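# Set block flat on rack rails, pull rope onto table

## Task

Put the block down so it lies flat across both rails of the rack, and make sure that by the end no part of the rope that starts draped over the table edge still hangs off the table.

## Robot and tools

Robot: two arms, left_arm and right_arm, each ending in a two-finger gripper. Measured bases in the scene frame: left_arm at (+0.017, +0.249, 0) m, right_arm at (-0.025, -0.330, 0) m, both turned almost not at all about z. A camera stand sits behind the arms.

Scene frame: origin at table-top height, halfway between the nominal bases; +x points out over the table, +y toward left_arm, +z up. Arm names do not match image sides. Reported hand positions and orientations may be a few centimetres off, more at long reach. Gripper axes: fingers point along its +z, open and close along its y. end_effector_position is the point between the pads, roughly 1 cm short of the tips.

Row format (used by execute_actions and move): 14 numbers, each in [-1, 1], always covering both arms: dx, dy, dz, rx, ry, rz, opening for left_arm, then the same seven for right_arm. dx, dy, dz, rx, ry, rz are an offset, not a pose: measured along scene-frame axes from that arm's Hand target at the start of the call or action, with rotation about the Hand target's position. 1.0 equals 0.6 m or 180 degrees; rx, ry, rz form a single rotation vector. A translation longer than 1.0 may be scaled back along its direction. Opening is absolute: +1 fully open (0.094 m), -1 closed. Sending 0 for an arm's six pose numbers re-requests its current Hand target; a 0 opening is a real command (half open), so repeat the present opening to leave a gripper alone.

execute_actions(actions, cameras): actions is a list of actions; each action is up to 15 rows, one per 1/30 s step, the last row held for the remaining steps. Every row in an action counts from the same start pose, not from the row before; the next action starts from the new Hand target, so a repeated offset moves further. An empty list returns state plus all camera images. cameras: list of names, ["all"], or []; an unknown name invalidates the call.

move(target, speed, blend, opening_speed, grip_force, blocking, cameras): target is one 14-number row or a list of up to 15 rows; every row is an offset from the Hand targets at the move's start, not from the previous row. speed: m/s, 0.002 to 2.9, default 0.25 (turning up to twice that in rad/s), one value or one per target. blend: metres of corner rounding per target, default 0 (full stop at each). opening_speed: rate of opening change per second on the -1..+1 scale, at least 0.2; use it to close gently on soft or fragile things. grip_force: newtons per pad, 10 to 50 (50 = full), one value or one per arm, persists; low forces close slowly. blocking=false returns after about 0.5 s while the move continues. Paths are straight, all end together, last 0.5 to 10 s, and do not avoid obstacles or the other arm. Grippers lag and overshoot more when fast or when the arm is nearly straight. Avoid paths near an arm's own base; go around it. The result adds a move: line: done (within 10 mm and 2 degrees), off_target, moving, held (a check withheld steps or the clearance check stopped the move) or fault, plus limits such as paced (pose clipped) or held.

wait(seconds 0 to 10, cameras): lets time pass holding last commands; a running move continues. stop(cameras): brakes a running move. zoom_image(camera, region [x0, y0, x1, y1] in pixels, at most 504 by 504): enlarges part of that camera's newest image. Cameras: cam_head_left, cam_head_right, cam_high, cam_low, cam_left_wrist, cam_right_wrist, all 672x504. finished_scene(scene): ends the current scene irreversibly; give its number. The goal must already hold without the robot.

Results: Hand target is the last commanded pose after clipping; the gripper often rests short of it, by up to a few cm from friction or load, which alone does not mean contact. Resend the missing distance as an offset. Orientation commands are clipped to within 40 degrees of the measured orientation each step. grip_measured uses the opening scale; empty it reads up to about 2.5 mm wide; on a hard part it reads slightly narrower than the part. Force jumps to the limit once commanded about 0.06 below first touch (more for small, round or soft items). To release, command well above grip_measured. Joint velocities may say within noise. Joint torques are total drive outputs, positive toward larger joint angles; numbers 1 to 3 wrap at ±28 N m. Joint ranges (rad): waist -2.618 to 3.054, shoulder 0.000 to 3.142, elbow 0.000 to 3.142 (straight at 2.901), wrist pitch -1.571 to 1.571, wrist yaw -1.571 to 1.571, wrist roll -2.094 to 2.094.

Avoid: dropping things or letting go of moving parts; anything falling off the table or being left off it; fast impacts or deep presses into fixed or heavy objects; grippers, wrist cameras or fingers touching the other arm (the clearance check does not catch these); straining the wrist camera cables. A blocked arm keeps pushing until commanded back past its gripper. Motors heat while holding loads, reaching out or pushing; MOTOR HOT appears at 75 °C, at 90 °C the arm folds and idles, at 100 °C it goes limp. Loose objects can occasionally be nudged by outside pushes. Camera calibrations are given per camera and may be slightly off.

Each tool is called after ">>>" as a command line: name --argument value for each argument, lists and objects as JSON in quotes; but a table of rows of numbers goes row by row, as --pt "numbers of a row", without its own name.

## Session

>>> execute_actions --actions '[]'

Scene clock: 0.00 s.
left_arm: end_effector_position=(+0.4200, +0.3080, +0.1192) grip_measured=+1.000 end_effector_quat_wxyz=(+0.600, -0.126, +0.785, +0.087) | right_arm: end_effector_position=(+0.3733, -0.3410, +0.1199) grip_measured=+1.000 end_effector_quat_wxyz=(+0.631, +0.034, +0.774, -0.034)
Joint positions: left_arm=[0.021 1.537 0.404 0.856 -0.267 -0.09 0.094] | right_arm=[0.045 1.558 0.32 1.034 0.118 0.015 0.094]
Joint velocities: within noise
Joint torques (N m): no reading
Motor temperatures (°C): left_arm=[26 28 30 27 23 22 25] | right_arm=[28 26 37 25 21 23 26]
Heat: left arm: 30 °C; right arm: 37 °C.
Hand target: left_arm +0.4211, +0.3083, +0.1229; +0.604, -0.127, +0.782, +0.087 | right_arm +0.3753, -0.3411, +0.1263; +0.638, +0.035, +0.769, -0.034
Tool commands: left_gripper/opening=+1.0 right_gripper/opening=+1.0

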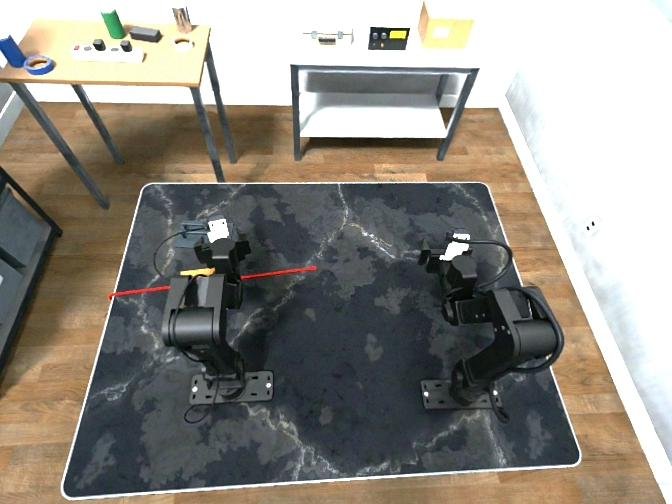

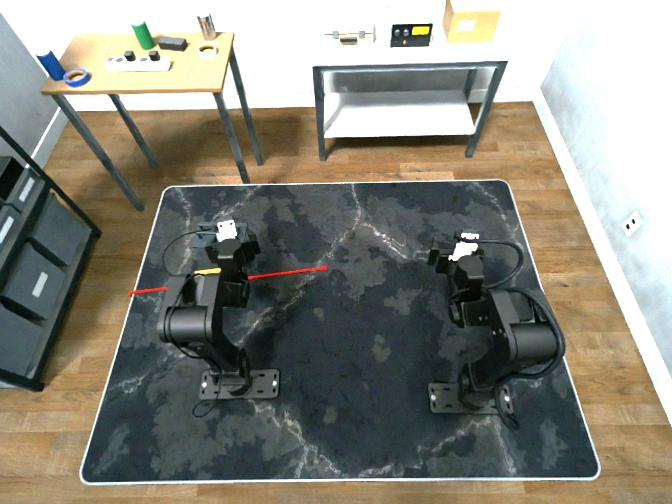

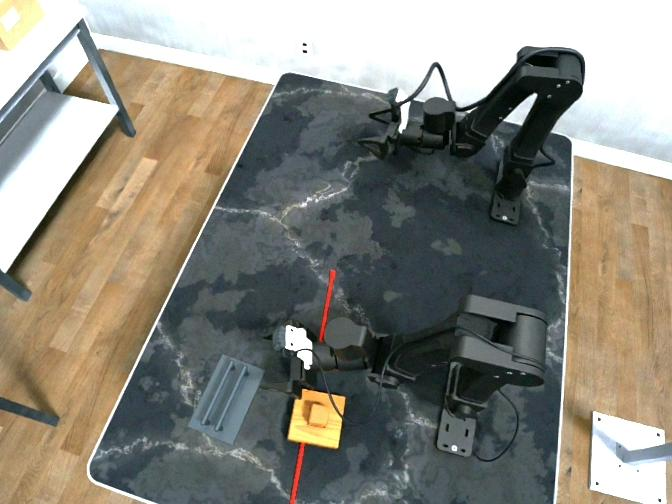

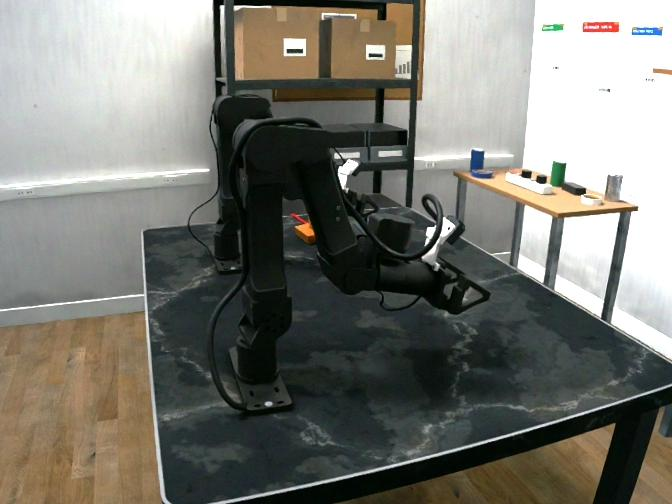

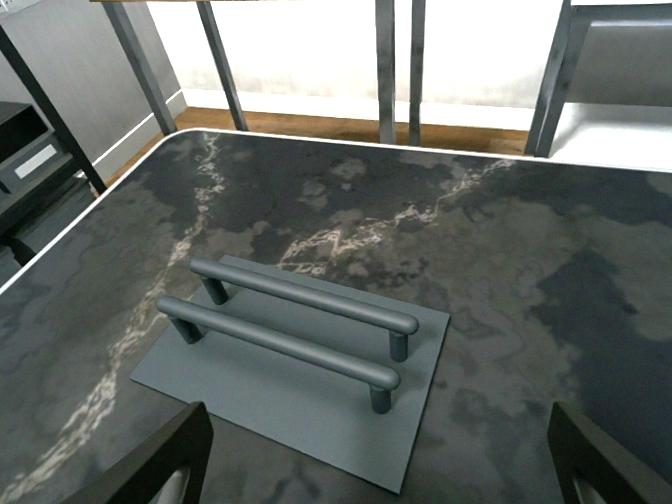

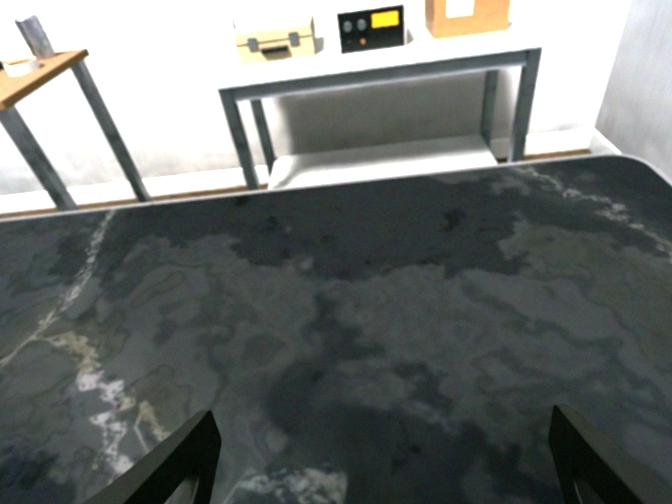

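>>> zoom_image --camera "cam_high" --region '[160, 250, 460, 504]'

>>> zoom_image --camera "cam_head_left" --region '[80, 180, 340, 380]'

>>> zoom_image --camera "cam_head_right" --region '[100, 180, 360, 380]'

>>> zoom_image --camera "cam_low" --region '[260, 150, 460, 300]'

Scaled by 1.680 from the camera's 672x504 image, which has a finer 960x720 frame.

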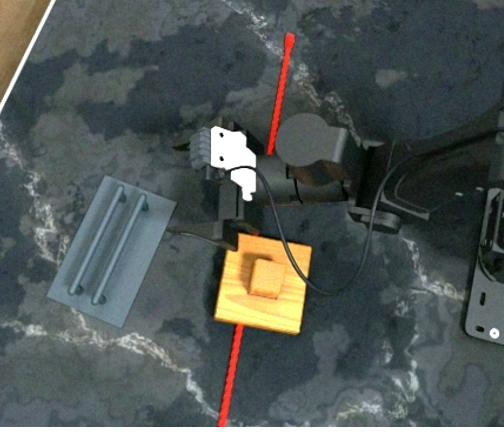

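Scaled by 1.938 from the camera's 672x504 image, which has a finer 960x720 frame.

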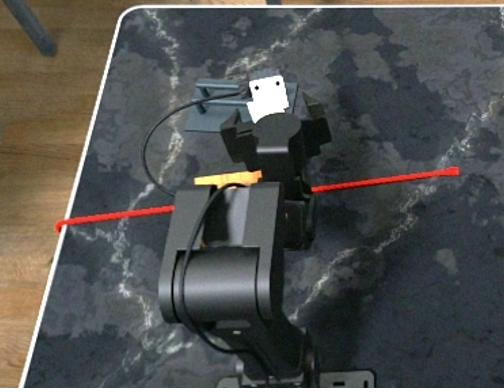

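Scaled by 1.938 from the camera's 672x504 image, which has a finer 960x720 frame.

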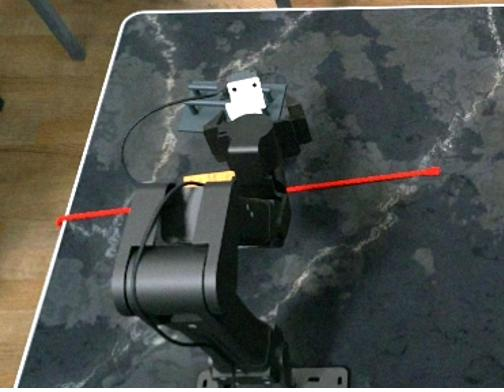

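Scaled by 2.520 from the camera's 672x504 image, which has a finer 960x720 frame.

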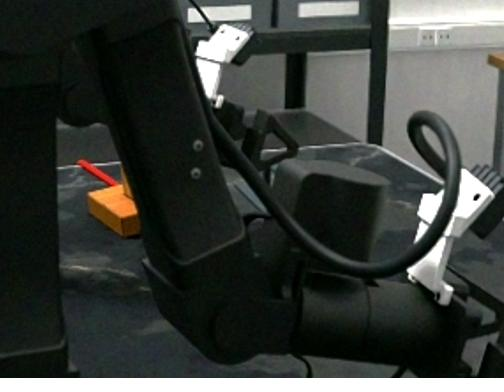

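>>> move --target '[-0.2268, 0.0228, 0.1285, -0.0848, 0.4098, -0.0542, 1, -0.0505, 0.6018, 0.0395, -0.2230, 0.2192, 0.5317, 1]' --speed 0.35 --cameras '["all"]'

Scene clock: 73.97 s.
left_arm: end_effector_position=(+0.2817, +0.3201, +0.1945) grip_measured=+1.000 end_effector_quat_wxyz=(+0.008, -0.061, +0.998, +0.003) | right_arm: end_effector_position=(+0.3440, +0.0153, +0.1535) grip_measured=+1.000 end_effector_quat_wxyz=(-0.172, +0.723, -0.643, -0.185)
Joint positions: left_arm=[0.252 1.593 1.603 -1.565 -0.004 0.135 0.094] | right_arm=[0.619 2.287 2.291 -1.312 -0.443 -1.033 0.094]
Joint torques (N m): left_arm=[0.53 -6.87 8.47 0.25 0.04 0.08] | right_arm=[0.02 -9.17 7.73 0.5 -0.38 -0.15]
Motor temperatures (°C): left_arm=[25 29 32 32 23 22 24] | right_arm=[28 27 38 30 21 23 26]
Heat: left arm: 32 °C; right arm: 38 °C.
Hand target: left_arm +0.2851, +0.3221, +0.1999; +0.000, -0.061, +0.998, +0.000 | right_arm +0.3449, +0.0201, +0.1500; -0.171, +0.726, -0.637, -0.195
Off the commanded pose: left_arm 0.007 m, 1 deg | right_arm 0.006 m, 1 deg.
joint sent to its limit (left arm) — joint 4 (wrist pitch), lower limit. The joint targets still meet the commanded pose.
move: done
camera_calibration:
cam_left_wrist: T_world_to_cam=[[0.0239741, -0.99484, -0.0985864, 0.340788], [-0.87599, -0.0684242, 0.47745, 0.223685], [-0.481732, 0.0749143, -0.87311, 0.390231], [0, 0, 0, 1]] pos_world=[0.375762, 0.325101, 0.267514]
cam_right_wrist: T_world_to_cam=[[0.992635, 0.00613706, -0.120985, -0.312555], [0.00690624, -0.999959, 0.00593935, 0.0618884], [-0.120943, -0.00673116, -0.992637, 0.299694], [0, 0, 0, 1]] pos_world=[0.346072, 0.0658212, 0.259306]

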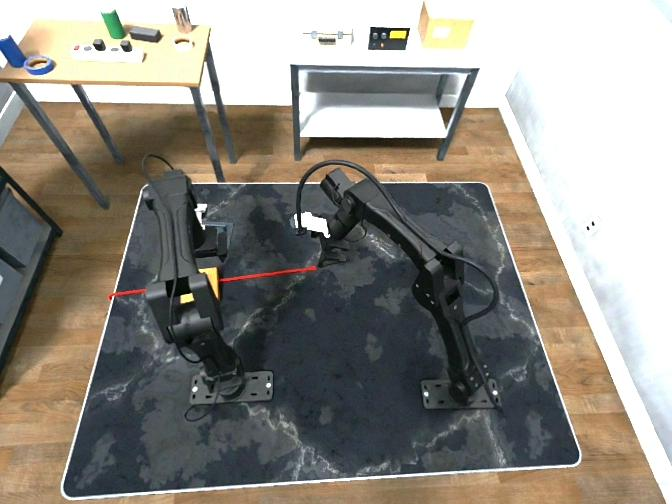

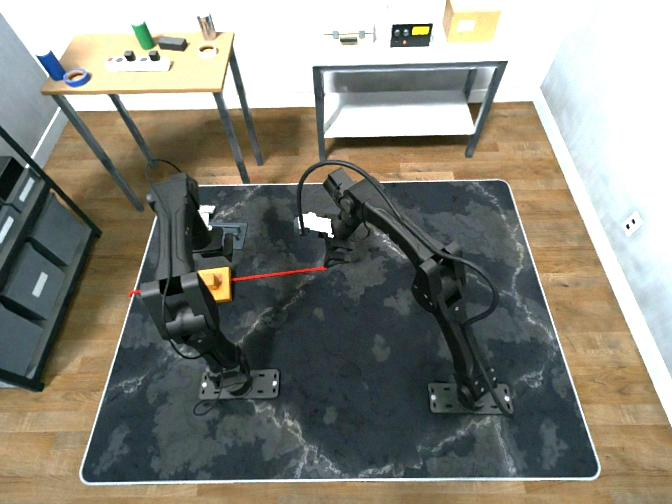

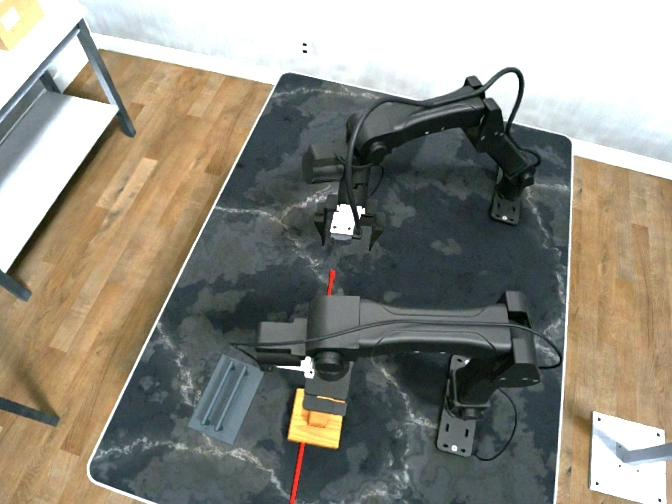

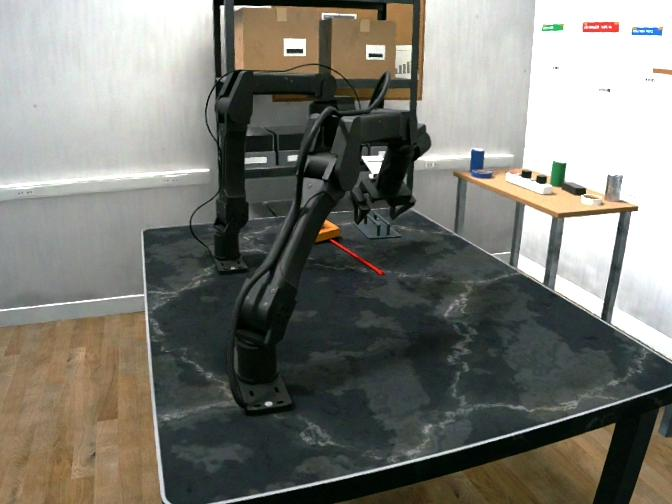

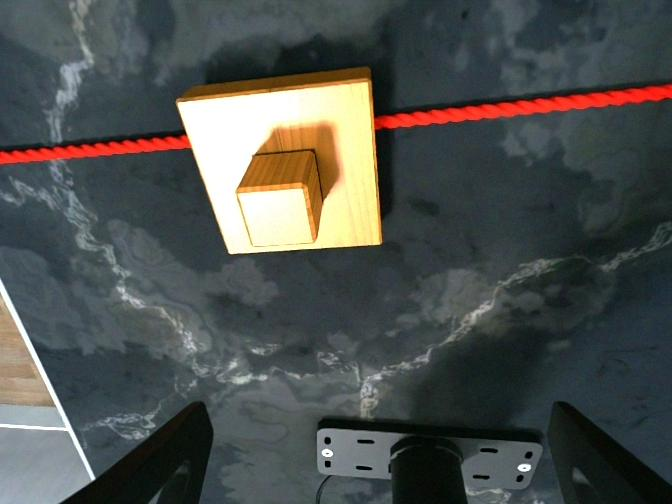

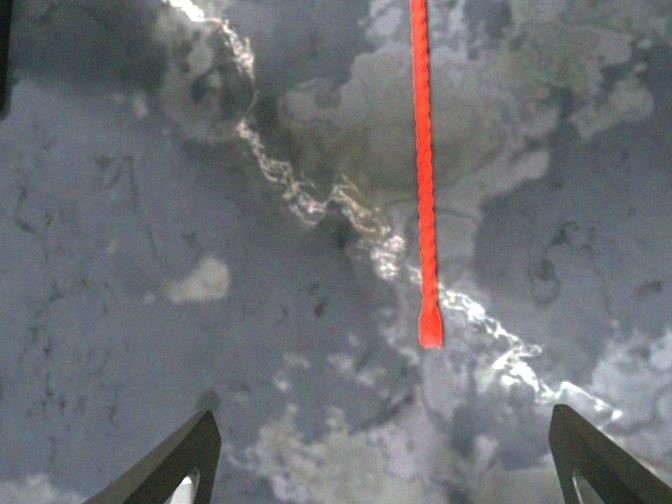

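>>> move --target '[0.0, 0.0932, -0.125, 0, 0, 0.0067, 1, 0.0427, 0.0082, -0.1383, 0.0551, 0.00725, -0.0194, 0.0]' --speed 0.25 --cameras '["cam_head_right", "cam_high", "cam_low", "cam_left_wrist", "cam_right_wrist"]'

Scene clock: 103.87 s.
left_arm: end_effector_position=(+0.2848, +0.3777, +0.1292) grip_measured=+1.000 end_effector_quat_wxyz=(+0.000, -0.073, +0.997, +0.002) | right_arm: end_effector_position=(+0.3748, +0.0207, +0.0712) grip_measured=+0.002 end_effector_quat_wxyz=(-0.233, +0.690, -0.644, -0.237)
Joint positions: left_arm=[0.438 1.664 1.417 -1.322 -0.003 0.296 0.094] | right_arm=[0.552 2.295 1.9 -0.817 -0.587 -1.002 0.047]
Joint torques (N m): left_arm=[0.21 -8.17 4.96 0.52 0.04 0.07] | right_arm=[0.24 -10.7 5.19 0.83 -0.48 0.07]
Heat: left arm: 32 °C; right arm: 40 °C.
Hand target: left_arm +0.2851, +0.3779, +0.1250; +0.000, -0.071, +0.997, +0.000 | right_arm +0.3706, +0.0248, +0.0669; -0.231, +0.687, -0.641, -0.252
Off the commanded pose: left_arm 0.004 m, 0 deg | right_arm 0.007 m, 2 deg.
move: done
camera_calibration:
cam_left_wrist: T_world_to_cam=[[0.0476678, -0.994343, -0.0949247, 0.384291], [-0.867045, -0.0883745, 0.49033, 0.26489], [-0.495944, 0.058931, -0.866352, 0.3396], [0, 0, 0, 1]] pos_world=[0.379776, 0.385514, 0.200809]
cam_right_wrist: T_world_to_cam=[[0.991009, -0.0219792, -0.13198, -0.351132], [-0.0430934, -0.986285, -0.159329, 0.0977559], [-0.126668, 0.163583, -0.978364, 0.219365], [0, 0, 0, 1]] pos_world=[0.379974, 0.0528131, 0.183851]
Images, in order (width x height): cam_head_right 672x504, cam_high 672x504, cam_low 672x504, cam_left_wrist 672x504, cam_right_wrist 672x504.

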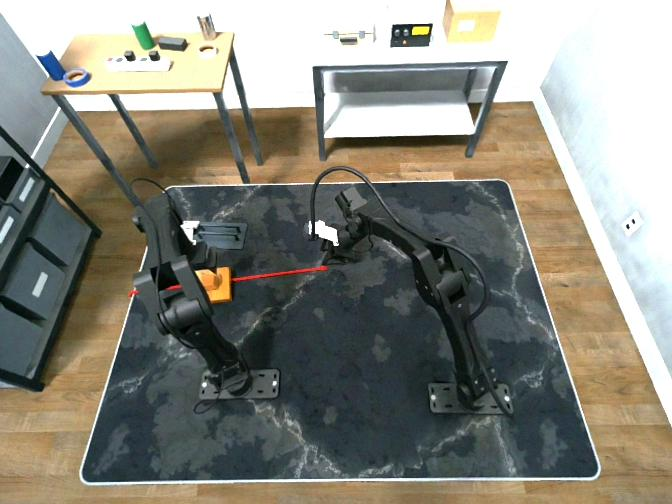

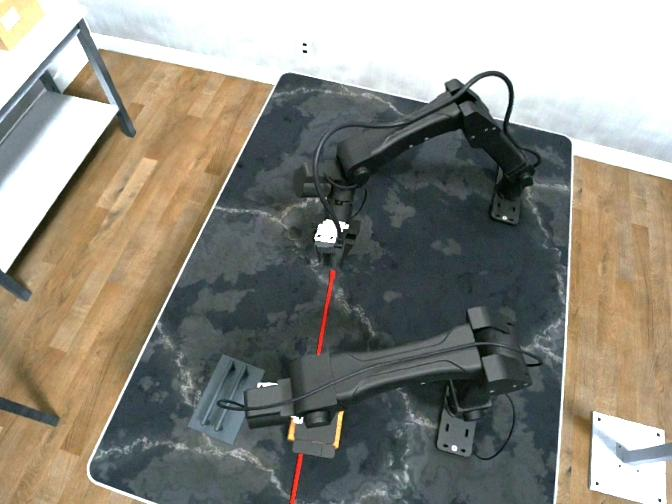

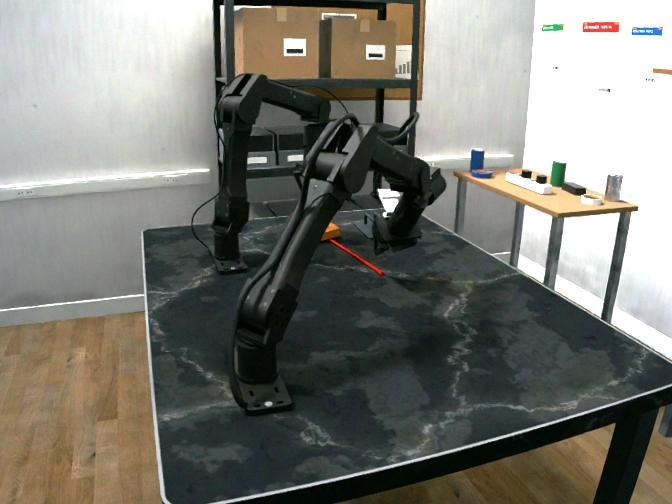

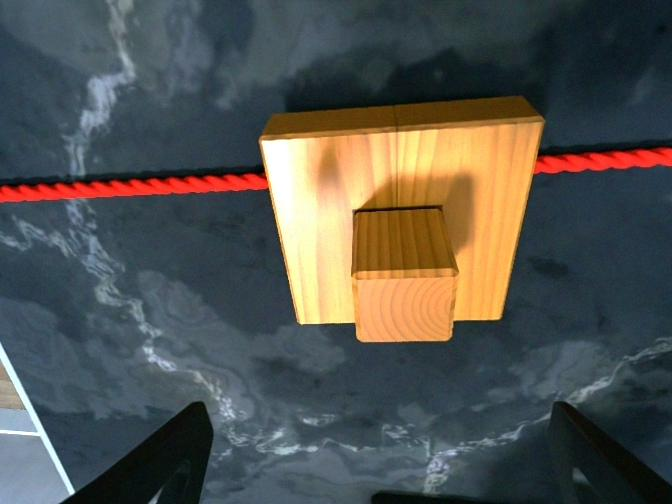

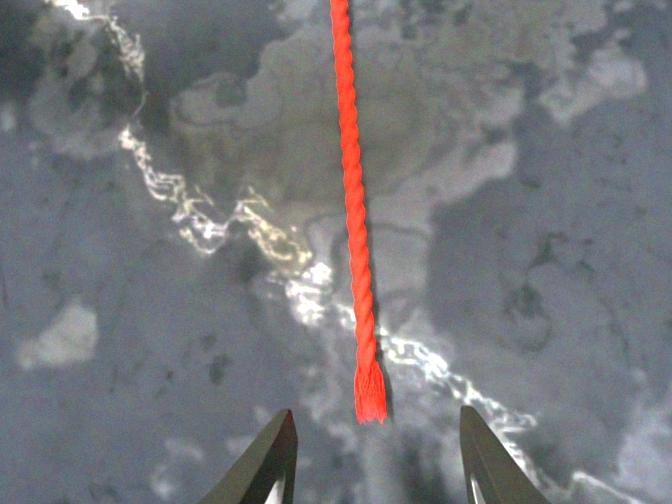

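>>> move --target '[0.017, -0.0145, -0.0883, 0, 0, 0, 1, -0.0083, 0.0155, -0.0687, 0, 0, 0, 0.0]' --speed 0.12 --cameras '["cam_high", "cam_left_wrist", "cam_right_wrist"]'

Scene clock: 132.10 s.
left_arm: end_effector_position=(+0.2954, +0.3717, +0.0783) grip_measured=+1.000 end_effector_quat_wxyz=(+0.004, -0.071, +0.997, +0.003) | right_arm: end_effector_position=(+0.3703, +0.0300, +0.0358) grip_measured=+0.002 end_effector_quat_wxyz=(-0.238, +0.689, -0.642, -0.239)
Joint positions: left_arm=[0.405 1.704 1.259 -1.117 -0.003 0.269 0.094] | right_arm=[0.571 2.323 1.797 -0.663 -0.588 -0.976 0.047]
Joint torques (N m): left_arm=[-0.42 -7.83 4.81 0.49 0.04 -0.04] | right_arm=[0.49 -9.95 5.35 0.84 -0.43 0.02]
Heat: left arm: 31 °C; right arm: 39 °C.
Hand target: left_arm +0.2954, +0.3692, +0.0720; +0.000, -0.071, +0.997, +0.000 | right_arm +0.3656, +0.0342, +0.0257; -0.231, +0.687, -0.641, -0.252
Off the commanded pose: left_arm 0.007 m, 1 deg | right_arm 0.012 m, 2 deg.
move: off_target (right_arm)
camera_calibration:
cam_left_wrist: T_world_to_cam=[[0.0426407, -0.994321, -0.0975072, 0.374619], [-0.870823, -0.0848295, 0.484223, 0.298702], [-0.489744, 0.0642638, -0.869495, 0.297554], [0, 0, 0, 1]] pos_world=[0.389868, 0.378708, 0.150611]
cam_right_wrist: T_world_to_cam=[[0.991415, -0.0206425, -0.129116, -0.351503], [-0.0427616, -0.984348, -0.170971, 0.101393], [-0.123565, 0.175025, -0.976779, 0.181025], [0, 0, 0, 1]] pos_world=[0.375189, 0.0608658, 0.148772]
Images, in order (width x height): cam_high 672x504, cam_left_wrist 672x504, cam_right_wrist 672x504.

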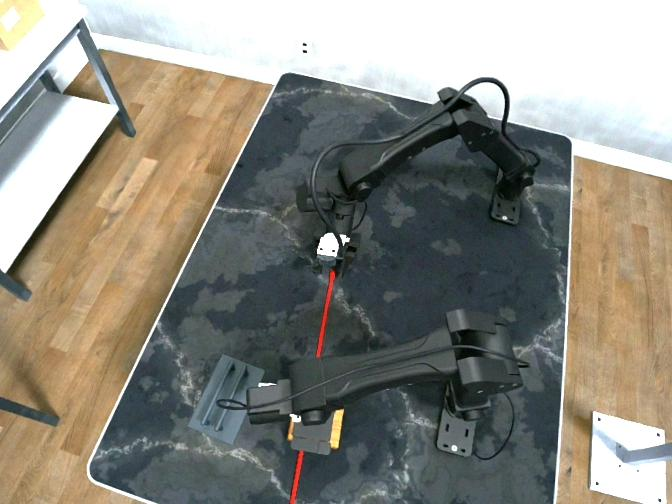

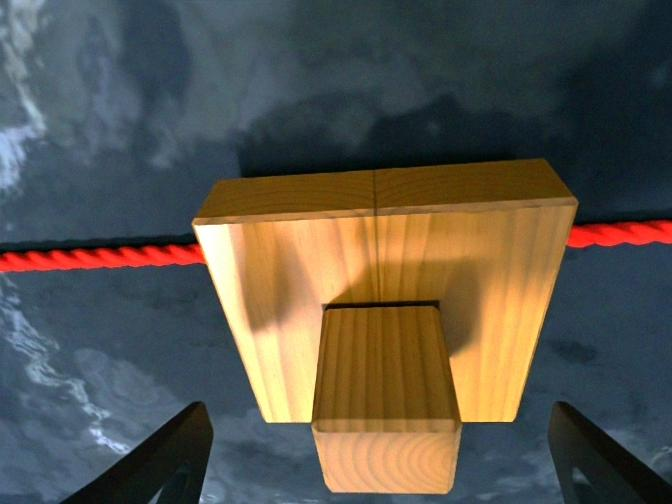

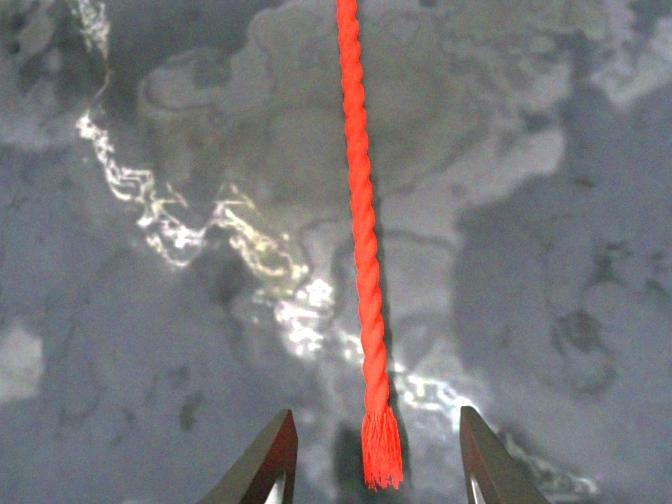

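>>> move --target '[0.008, 0, -0.005, 0, 0, 0, 1, 0, 0, 0, 0, 0, 0, 0.0]' --speed 0.1 --cameras '["cam_high", "cam_low", "cam_head_right"]'

>>> zoom_image --camera "cam_low" --region '[330, 190, 450, 290]'

>>> zoom_image --camera "cam_high" --region '[280, 200, 400, 300]'

Scene clock: 141.17 s.
left_arm: end_effector_position=(+0.2975, +0.3710, +0.0743) grip_measured=+1.000 end_effector_quat_wxyz=(+0.001, -0.071, +0.997, +0.002) | right_arm: end_effector_position=(+0.3705, +0.0301, +0.0358) grip_measured=+0.002 end_effector_quat_wxyz=(-0.238, +0.688, -0.642, -0.239)
Joint positions: left_arm=[0.4 1.718 1.259 -1.107 -0.003 0.263 0.094] | right_arm=[0.571 2.323 1.797 -0.662 -0.588 -0.976 0.047]
Joint torques (N m): left_arm=[-0.7 -7.65 5.5 0.5 0.05 -0.11] | right_arm=[0.49 -9.88 5.39 0.88 -0.42 0.03]
Heat: left arm: 31 °C; right arm: 39 °C.
Hand target: left_arm +0.3002, +0.3692, +0.0691; +0.000, -0.071, +0.997, +0.000 | right_arm +0.3656, +0.0342, +0.0257; -0.231, +0.687, -0.641, -0.252
Off the commanded pose: left_arm 0.006 m, 0 deg | right_arm 0.012 m, 2 deg.
move: off_target (right_arm)
Images, in order (width x height): cam_head_right 672x504, cam_high 672x504, cam_low 672x504.

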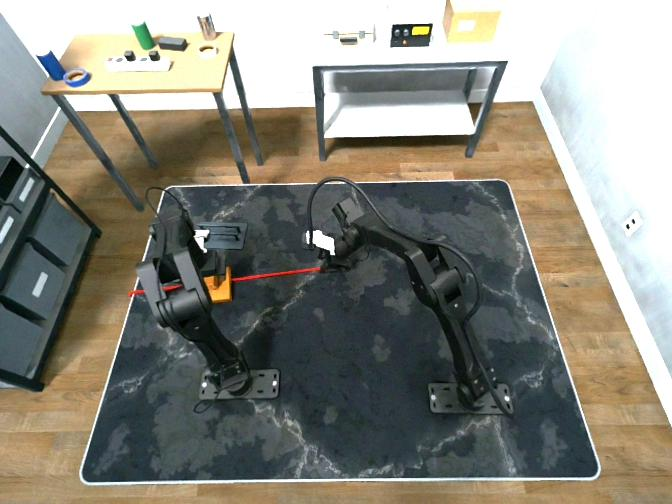

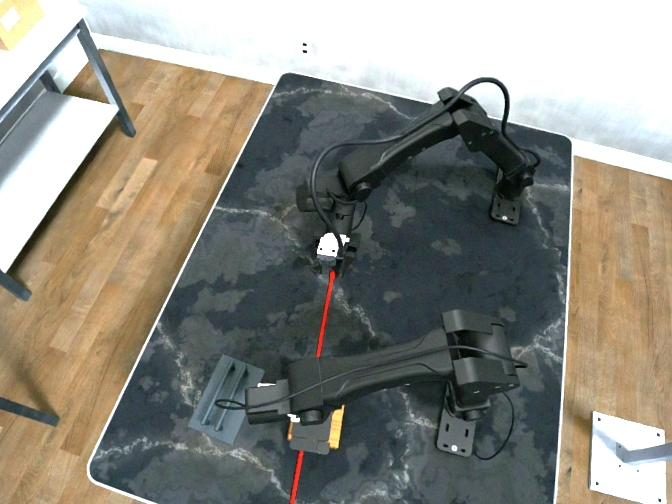

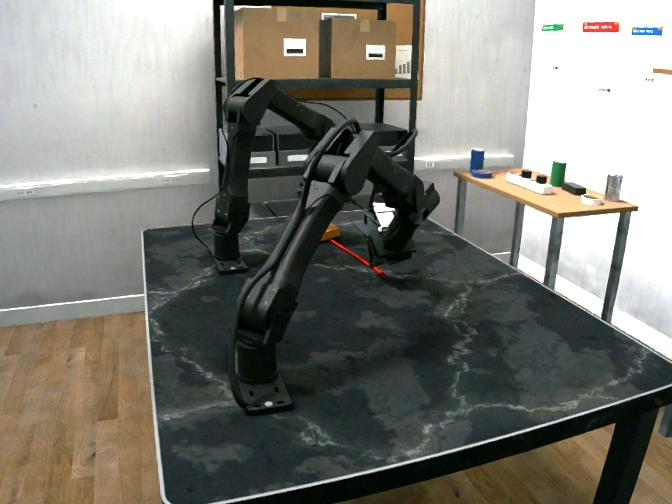

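Scaled by 4.200 from the camera's 672x504 image, which has a finer 960x720 frame.

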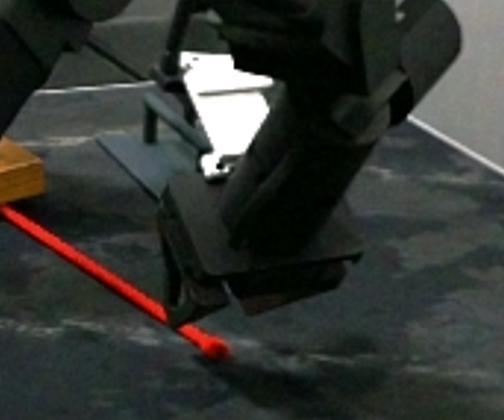

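Scaled by 4.200 from the camera's 672x504 image, which has a finer 960x720 frame.

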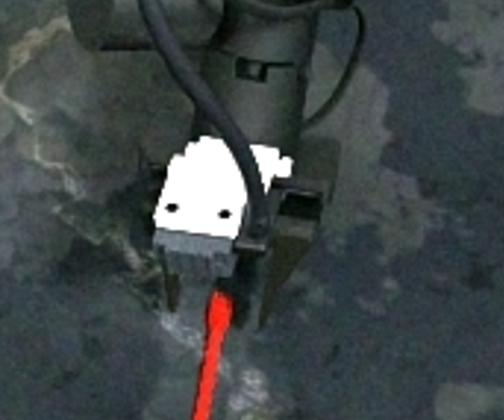

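>>> move --target '[0, 0, 0, 0, 0, 0, 1, 0, 0, -0.02, 0, 0, 0, 0.0]' --speed 0.06 --cameras '["cam_right_wrist"]'

Scene clock: 144.03 s.
left_arm: end_effector_position=(+0.2976, +0.3710, +0.0743) grip_measured=+1.000 end_effector_quat_wxyz=(+0.001, -0.071, +0.997, +0.002) | right_arm: end_effector_position=(+0.3714, +0.0307, +0.0268) grip_measured=+0.002 end_effector_quat_wxyz=(-0.241, +0.689, -0.641, -0.239)
Joint positions: left_arm=[0.4 1.718 1.259 -1.107 -0.003 0.262 0.094] | right_arm=[0.571 2.335 1.778 -0.626 -0.588 -0.976 0.047]
Joint torques (N m): left_arm=[-0.62 -7.61 5.61 0.53 0.07 -0.07] | right_arm=[0.51 -9.65 5.16 0.91 -0.43 0.02]
Heat: left arm: 31 °C; right arm: 39 °C.
Hand target: left_arm +0.3002, +0.3692, +0.0691; +0.000, -0.071, +0.997, +0.000 | right_arm +0.3656, +0.0342, +0.0139; -0.231, +0.687, -0.641, -0.252
Off the commanded pose: left_arm 0.006 m, 0 deg | right_arm 0.015 m, 2 deg.
move: off_target (right_arm)
camera_calibration:
cam_right_wrist: T_world_to_cam=[[0.99208, -0.0204471, -0.123935, -0.35404], [-0.0420867, -0.98374, -0.174598, 0.100337], [-0.118349, 0.178431, -0.976809, 0.170294], [0, 0, 0, 1]] pos_world=[0.375613, 0.0610811, 0.139985]
Images, in order (width x height): cam_right_wrist 672x504.

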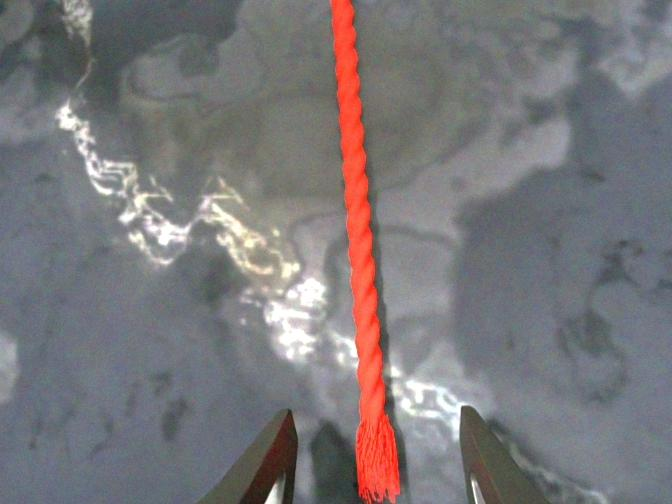

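>>> move --target '[0, 0, 0, 0, 0, 0, 1, 0, 0, -0.0133, 0, 0, 0, 0.0]' --speed 0.06 --cameras '["cam_right_wrist"]'

Scene clock: 145.83 s.
left_arm: end_effector_position=(+0.2976, +0.3710, +0.0743) grip_measured=+1.000 end_effector_quat_wxyz=(+0.001, -0.071, +0.997, +0.002) | right_arm: end_effector_position=(+0.3716, +0.0308, +0.0190) grip_measured=+0.002 end_effector_quat_wxyz=(-0.241, +0.689, -0.641, -0.239)
Joint positions: left_arm=[0.4 1.718 1.259 -1.107 -0.003 0.262 0.094] | right_arm=[0.571 2.346 1.765 -0.601 -0.588 -0.976 0.047]
Joint torques (N m): left_arm=[-0.51 -7.61 5.6 0.52 0.05 -0.06] | right_arm=[0.49 -9.65 5.12 0.88 -0.42 0.01]
Heat: left arm: 31 °C; right arm: 38 °C.
Hand target: left_arm +0.3002, +0.3692, +0.0691; +0.000, -0.071, +0.997, +0.000 | right_arm +0.3656, +0.0342, +0.0058; -0.231, +0.687, -0.641, -0.252
Off the commanded pose: left_arm 0.006 m, 0 deg | right_arm 0.015 m, 2 deg.
move: off_target (right_arm)
camera_calibration:
cam_right_wrist: T_world_to_cam=[[0.99212, -0.0203845, -0.123626, -0.355264], [-0.0419951, -0.983705, -0.174817, 0.0990759], [-0.118047, 0.178631, -0.976809, 0.162555], [0, 0, 0, 1]] pos_world=[0.375815, 0.0611821, 0.132186]
Images, in order (width x height): cam_right_wrist 672x504.

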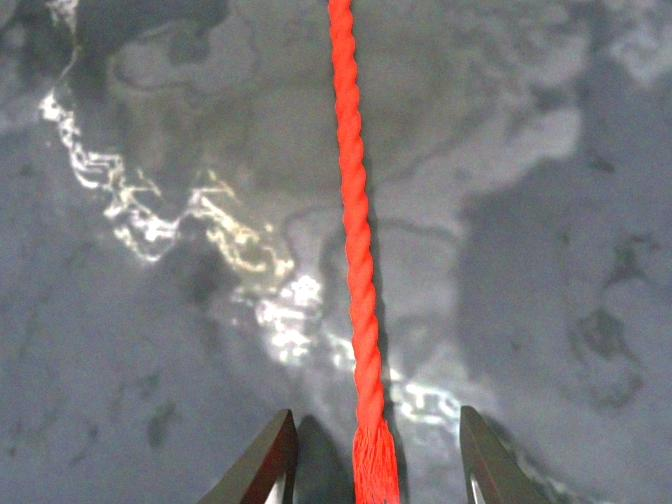

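>>> move --target '[0, 0, 0, 0, 0, 0, 1, 0, 0, -0.01, 0, 0, 0, 0.0]' --speed 0.05 --cameras '["cam_right_wrist", "cam_low"]'

>>> zoom_image --camera "cam_low" --region '[330, 190, 450, 290]'

Scene clock: 148.70 s.
left_arm: end_effector_position=(+0.2976, +0.3710, +0.0743) grip_measured=+1.000 end_effector_quat_wxyz=(+0.001, -0.071, +0.997, +0.002) | right_arm: end_effector_position=(+0.3729, +0.0317, +0.0182) grip_measured=+0.002 end_effector_quat_wxyz=(-0.246, +0.689, -0.639, -0.238)
Joint positions: left_arm=[0.4 1.718 1.259 -1.107 -0.003 0.262 0.094] | right_arm=[0.571 2.346 1.758 -0.583 -0.588 -0.975 0.047]
Joint torques (N m): left_arm=[-0.59 -7.69 5.5 0.52 0.04 -0.06] | right_arm=[0.51 -9.09 4.97 0.98 -0.41 0.01]
Heat: left arm: 31 °C; right arm: 38 °C.
Hand target: left_arm +0.3002, +0.3692, +0.0691; +0.000, -0.071, +0.997, +0.000 | right_arm +0.3656, +0.0342, -0.0002; -0.231, +0.687, -0.641, -0.252
Off the commanded pose: left_arm 0.006 m, 0 deg | right_arm 0.020 m, 2 deg.
move: off_target (right_arm)
camera_calibration:
cam_right_wrist: T_world_to_cam=[[0.993118, -0.0201731, -0.115368, -0.357142], [-0.0409698, -0.982657, -0.180852, 0.0995548], [-0.109719, 0.184334, -0.97672, 0.158496], [0, 0, 0, 1]] pos_world=[0.376153, 0.0614073, 0.131608]
Images, in order (width x height): cam_low 672x504, cam_right_wrist 672x504.

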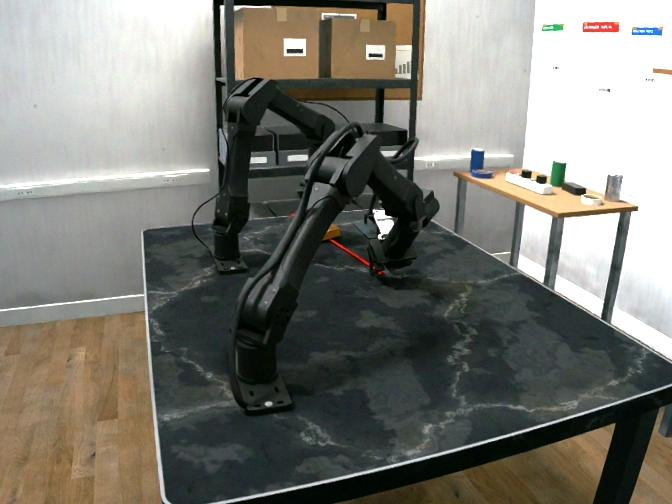

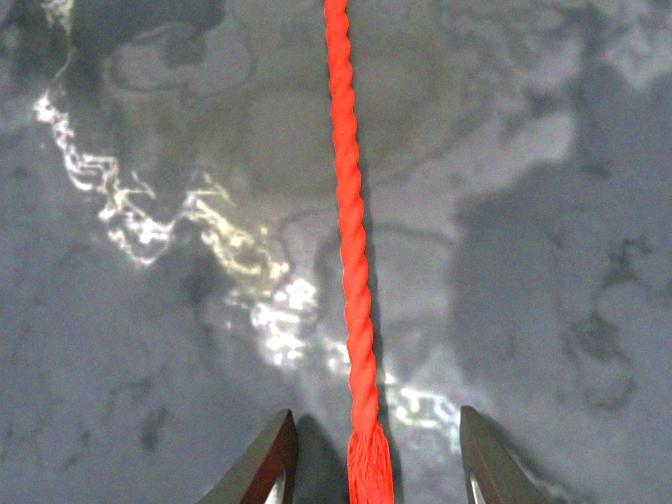

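Scaled by 4.200 from the camera's 672x504 image, which has a finer 960x720 frame.

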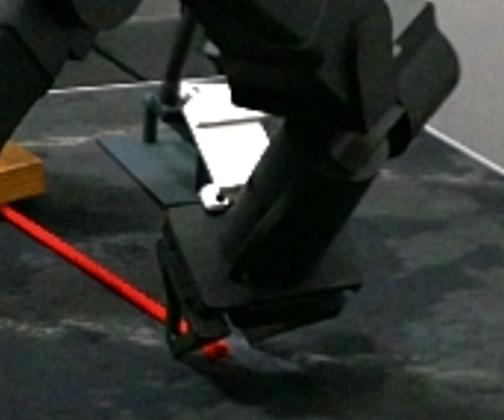

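>>> move --target '[0, 0, 0, 0, 0, 0, -0.6, 0, 0, 0.0067, 0, 0, 0, -1.0]' --speed 0.05 --opening_speed 0.8 --grip_force '[50, 30]' --cameras '["cam_right_wrist", "cam_left_wrist"]'

Scene clock: 156.03 s.
left_arm: end_effector_position=(+0.2981, +0.3703, +0.0743) grip_measured=-0.257 end_effector_quat_wxyz=(+0.002, -0.071, +0.997, +0.001) | right_arm: end_effector_position=(+0.3730, +0.0318, +0.0183) grip_measured=-0.890 end_effector_quat_wxyz=(-0.246, +0.689, -0.639, -0.237)
Joint positions: left_arm=[0.399 1.718 1.259 -1.107 -0.001 0.262 0.035] | right_arm=[0.571 2.346 1.758 -0.583 -0.588 -0.975 0.005]
Joint torques (N m): left_arm=[-0.47 -7.71 5.57 0.52 0.05 -0.06] | right_arm=[0.49 -9.47 5.42 0.78 -0.42 0.02]
Heat: left arm: 32 °C; right arm: 38 °C.
Hand target: left_arm +0.3002, +0.3692, +0.0691; +0.000, -0.071, +0.997, +0.000 | right_arm +0.3656, +0.0342, +0.0038; -0.231, +0.687, -0.641, -0.252
Off the commanded pose: left_arm 0.006 m, 0 deg | right_arm 0.016 m, 2 deg.
grip_force (N): 50, 30
move: off_target (right_arm)
camera_calibration:
cam_left_wrist: T_world_to_cam=[[0.0430273, -0.994651, -0.093904, 0.372433], [-0.869344, -0.083592, 0.487087, 0.301754], [-0.492331, 0.0606768, -0.86829, 0.297501], [0, 0, 0, 1]] pos_world=[0.392772, 0.377613, 0.14631]
cam_right_wrist: T_world_to_cam=[[0.993186, -0.0201579, -0.114781, -0.357348], [-0.0408944, -0.982578, -0.181293, 0.099586], [-0.109127, 0.184752, -0.976708, 0.158258], [0, 0, 0, 1]] pos_world=[0.376256, 0.0614092, 0.131609]
Images, in order (width x height): cam_left_wrist 672x504, cam_right_wrist 672x504.

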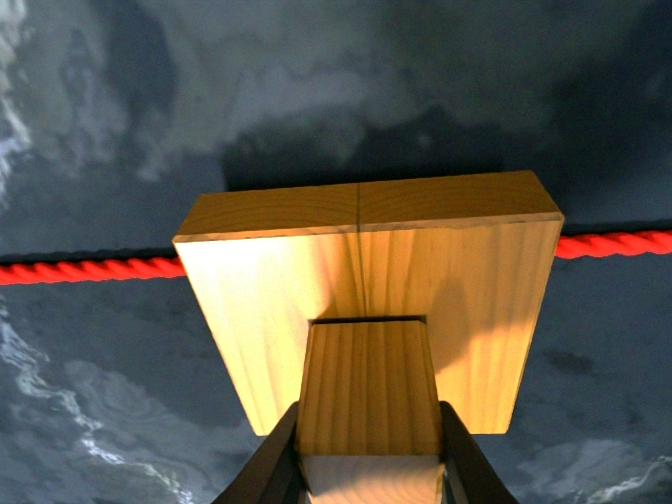

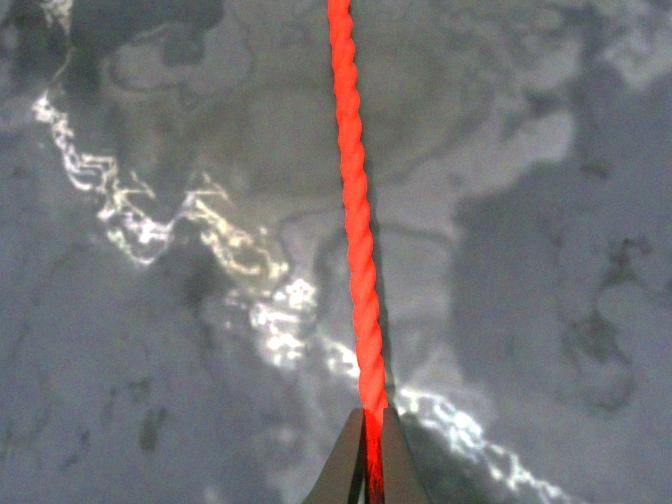

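>>> move --pt "0 0 0 0 0 0 0.3 0 0 0 0 0 0 -1.0" --pt "0.005 0 0 0.0238 -0.165 0 0.3 0 0 0 0 0 0 -1.0" --pt "0.005 0 0 0.0238 -0.165 0 -0.6 0 0 0 0 0 0 -1.0" --speed 0.2 --opening_speed 1.0 --cameras '["cam_high", "cam_left_wrist"]'

Scene clock: 181.93 s.
left_arm: end_effector_position=(+0.3050, +0.3702, +0.0679) grip_measured=-0.255 end_effector_quat_wxyz=(+0.250, -0.070, +0.966, +0.019) | right_arm: end_effector_position=(+0.3730, +0.0318, +0.0183) grip_measured=-0.894 end_effector_quat_wxyz=(-0.246, +0.689, -0.639, -0.237)
Joint positions: left_arm=[0.483 1.34 0.745 -0.494 0.162 0.303 0.035] | right_arm=[0.571 2.346 1.758 -0.583 -0.588 -0.975 0.005]
Joint torques (N m): left_arm=[0.55 -7.31 4.89 1.44 0.23 0.04] | right_arm=[0.49 -9.47 5.45 0.78 -0.41 0.02]
Heat: left arm: 32 °C; right arm: 39 °C.
Hand target: left_arm +0.3031, +0.3692, +0.0690; +0.258, -0.069, +0.964, +0.018 | right_arm +0.3656, +0.0342, +0.0038; -0.231, +0.687, -0.641, -0.252
Off the commanded pose: left_arm 0.002 m, 1 deg | right_arm 0.016 m, 2 deg.
grip_force (N): 50, 30
move: off_target (right_arm)
camera_calibration:
cam_left_wrist: T_world_to_cam=[[0.102678, -0.986184, -0.129995, 0.352607], [-0.994498, -0.104502, 0.0072707, 0.389463], [-0.020755, 0.128533, -0.991488, 0.134734], [0, 0, 0, 1]] pos_world=[0.353911, 0.371117, 0.176592]
Images, in order (width x height): cam_high 672x504, cam_left_wrist 672x504.

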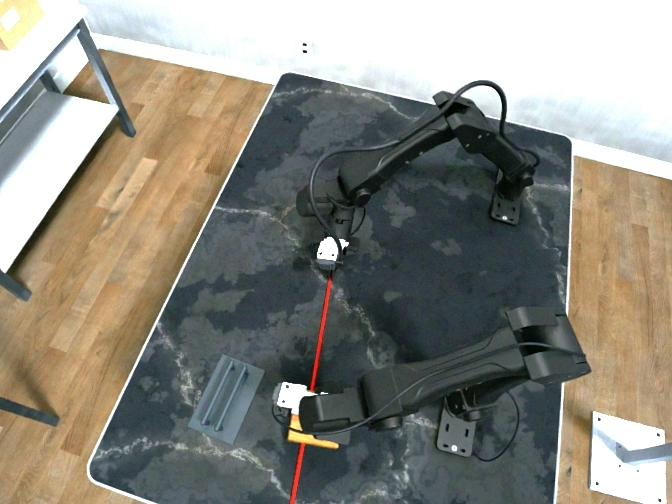

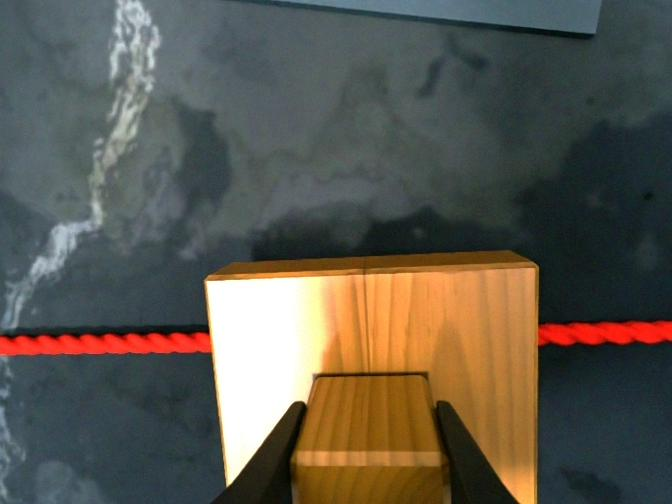

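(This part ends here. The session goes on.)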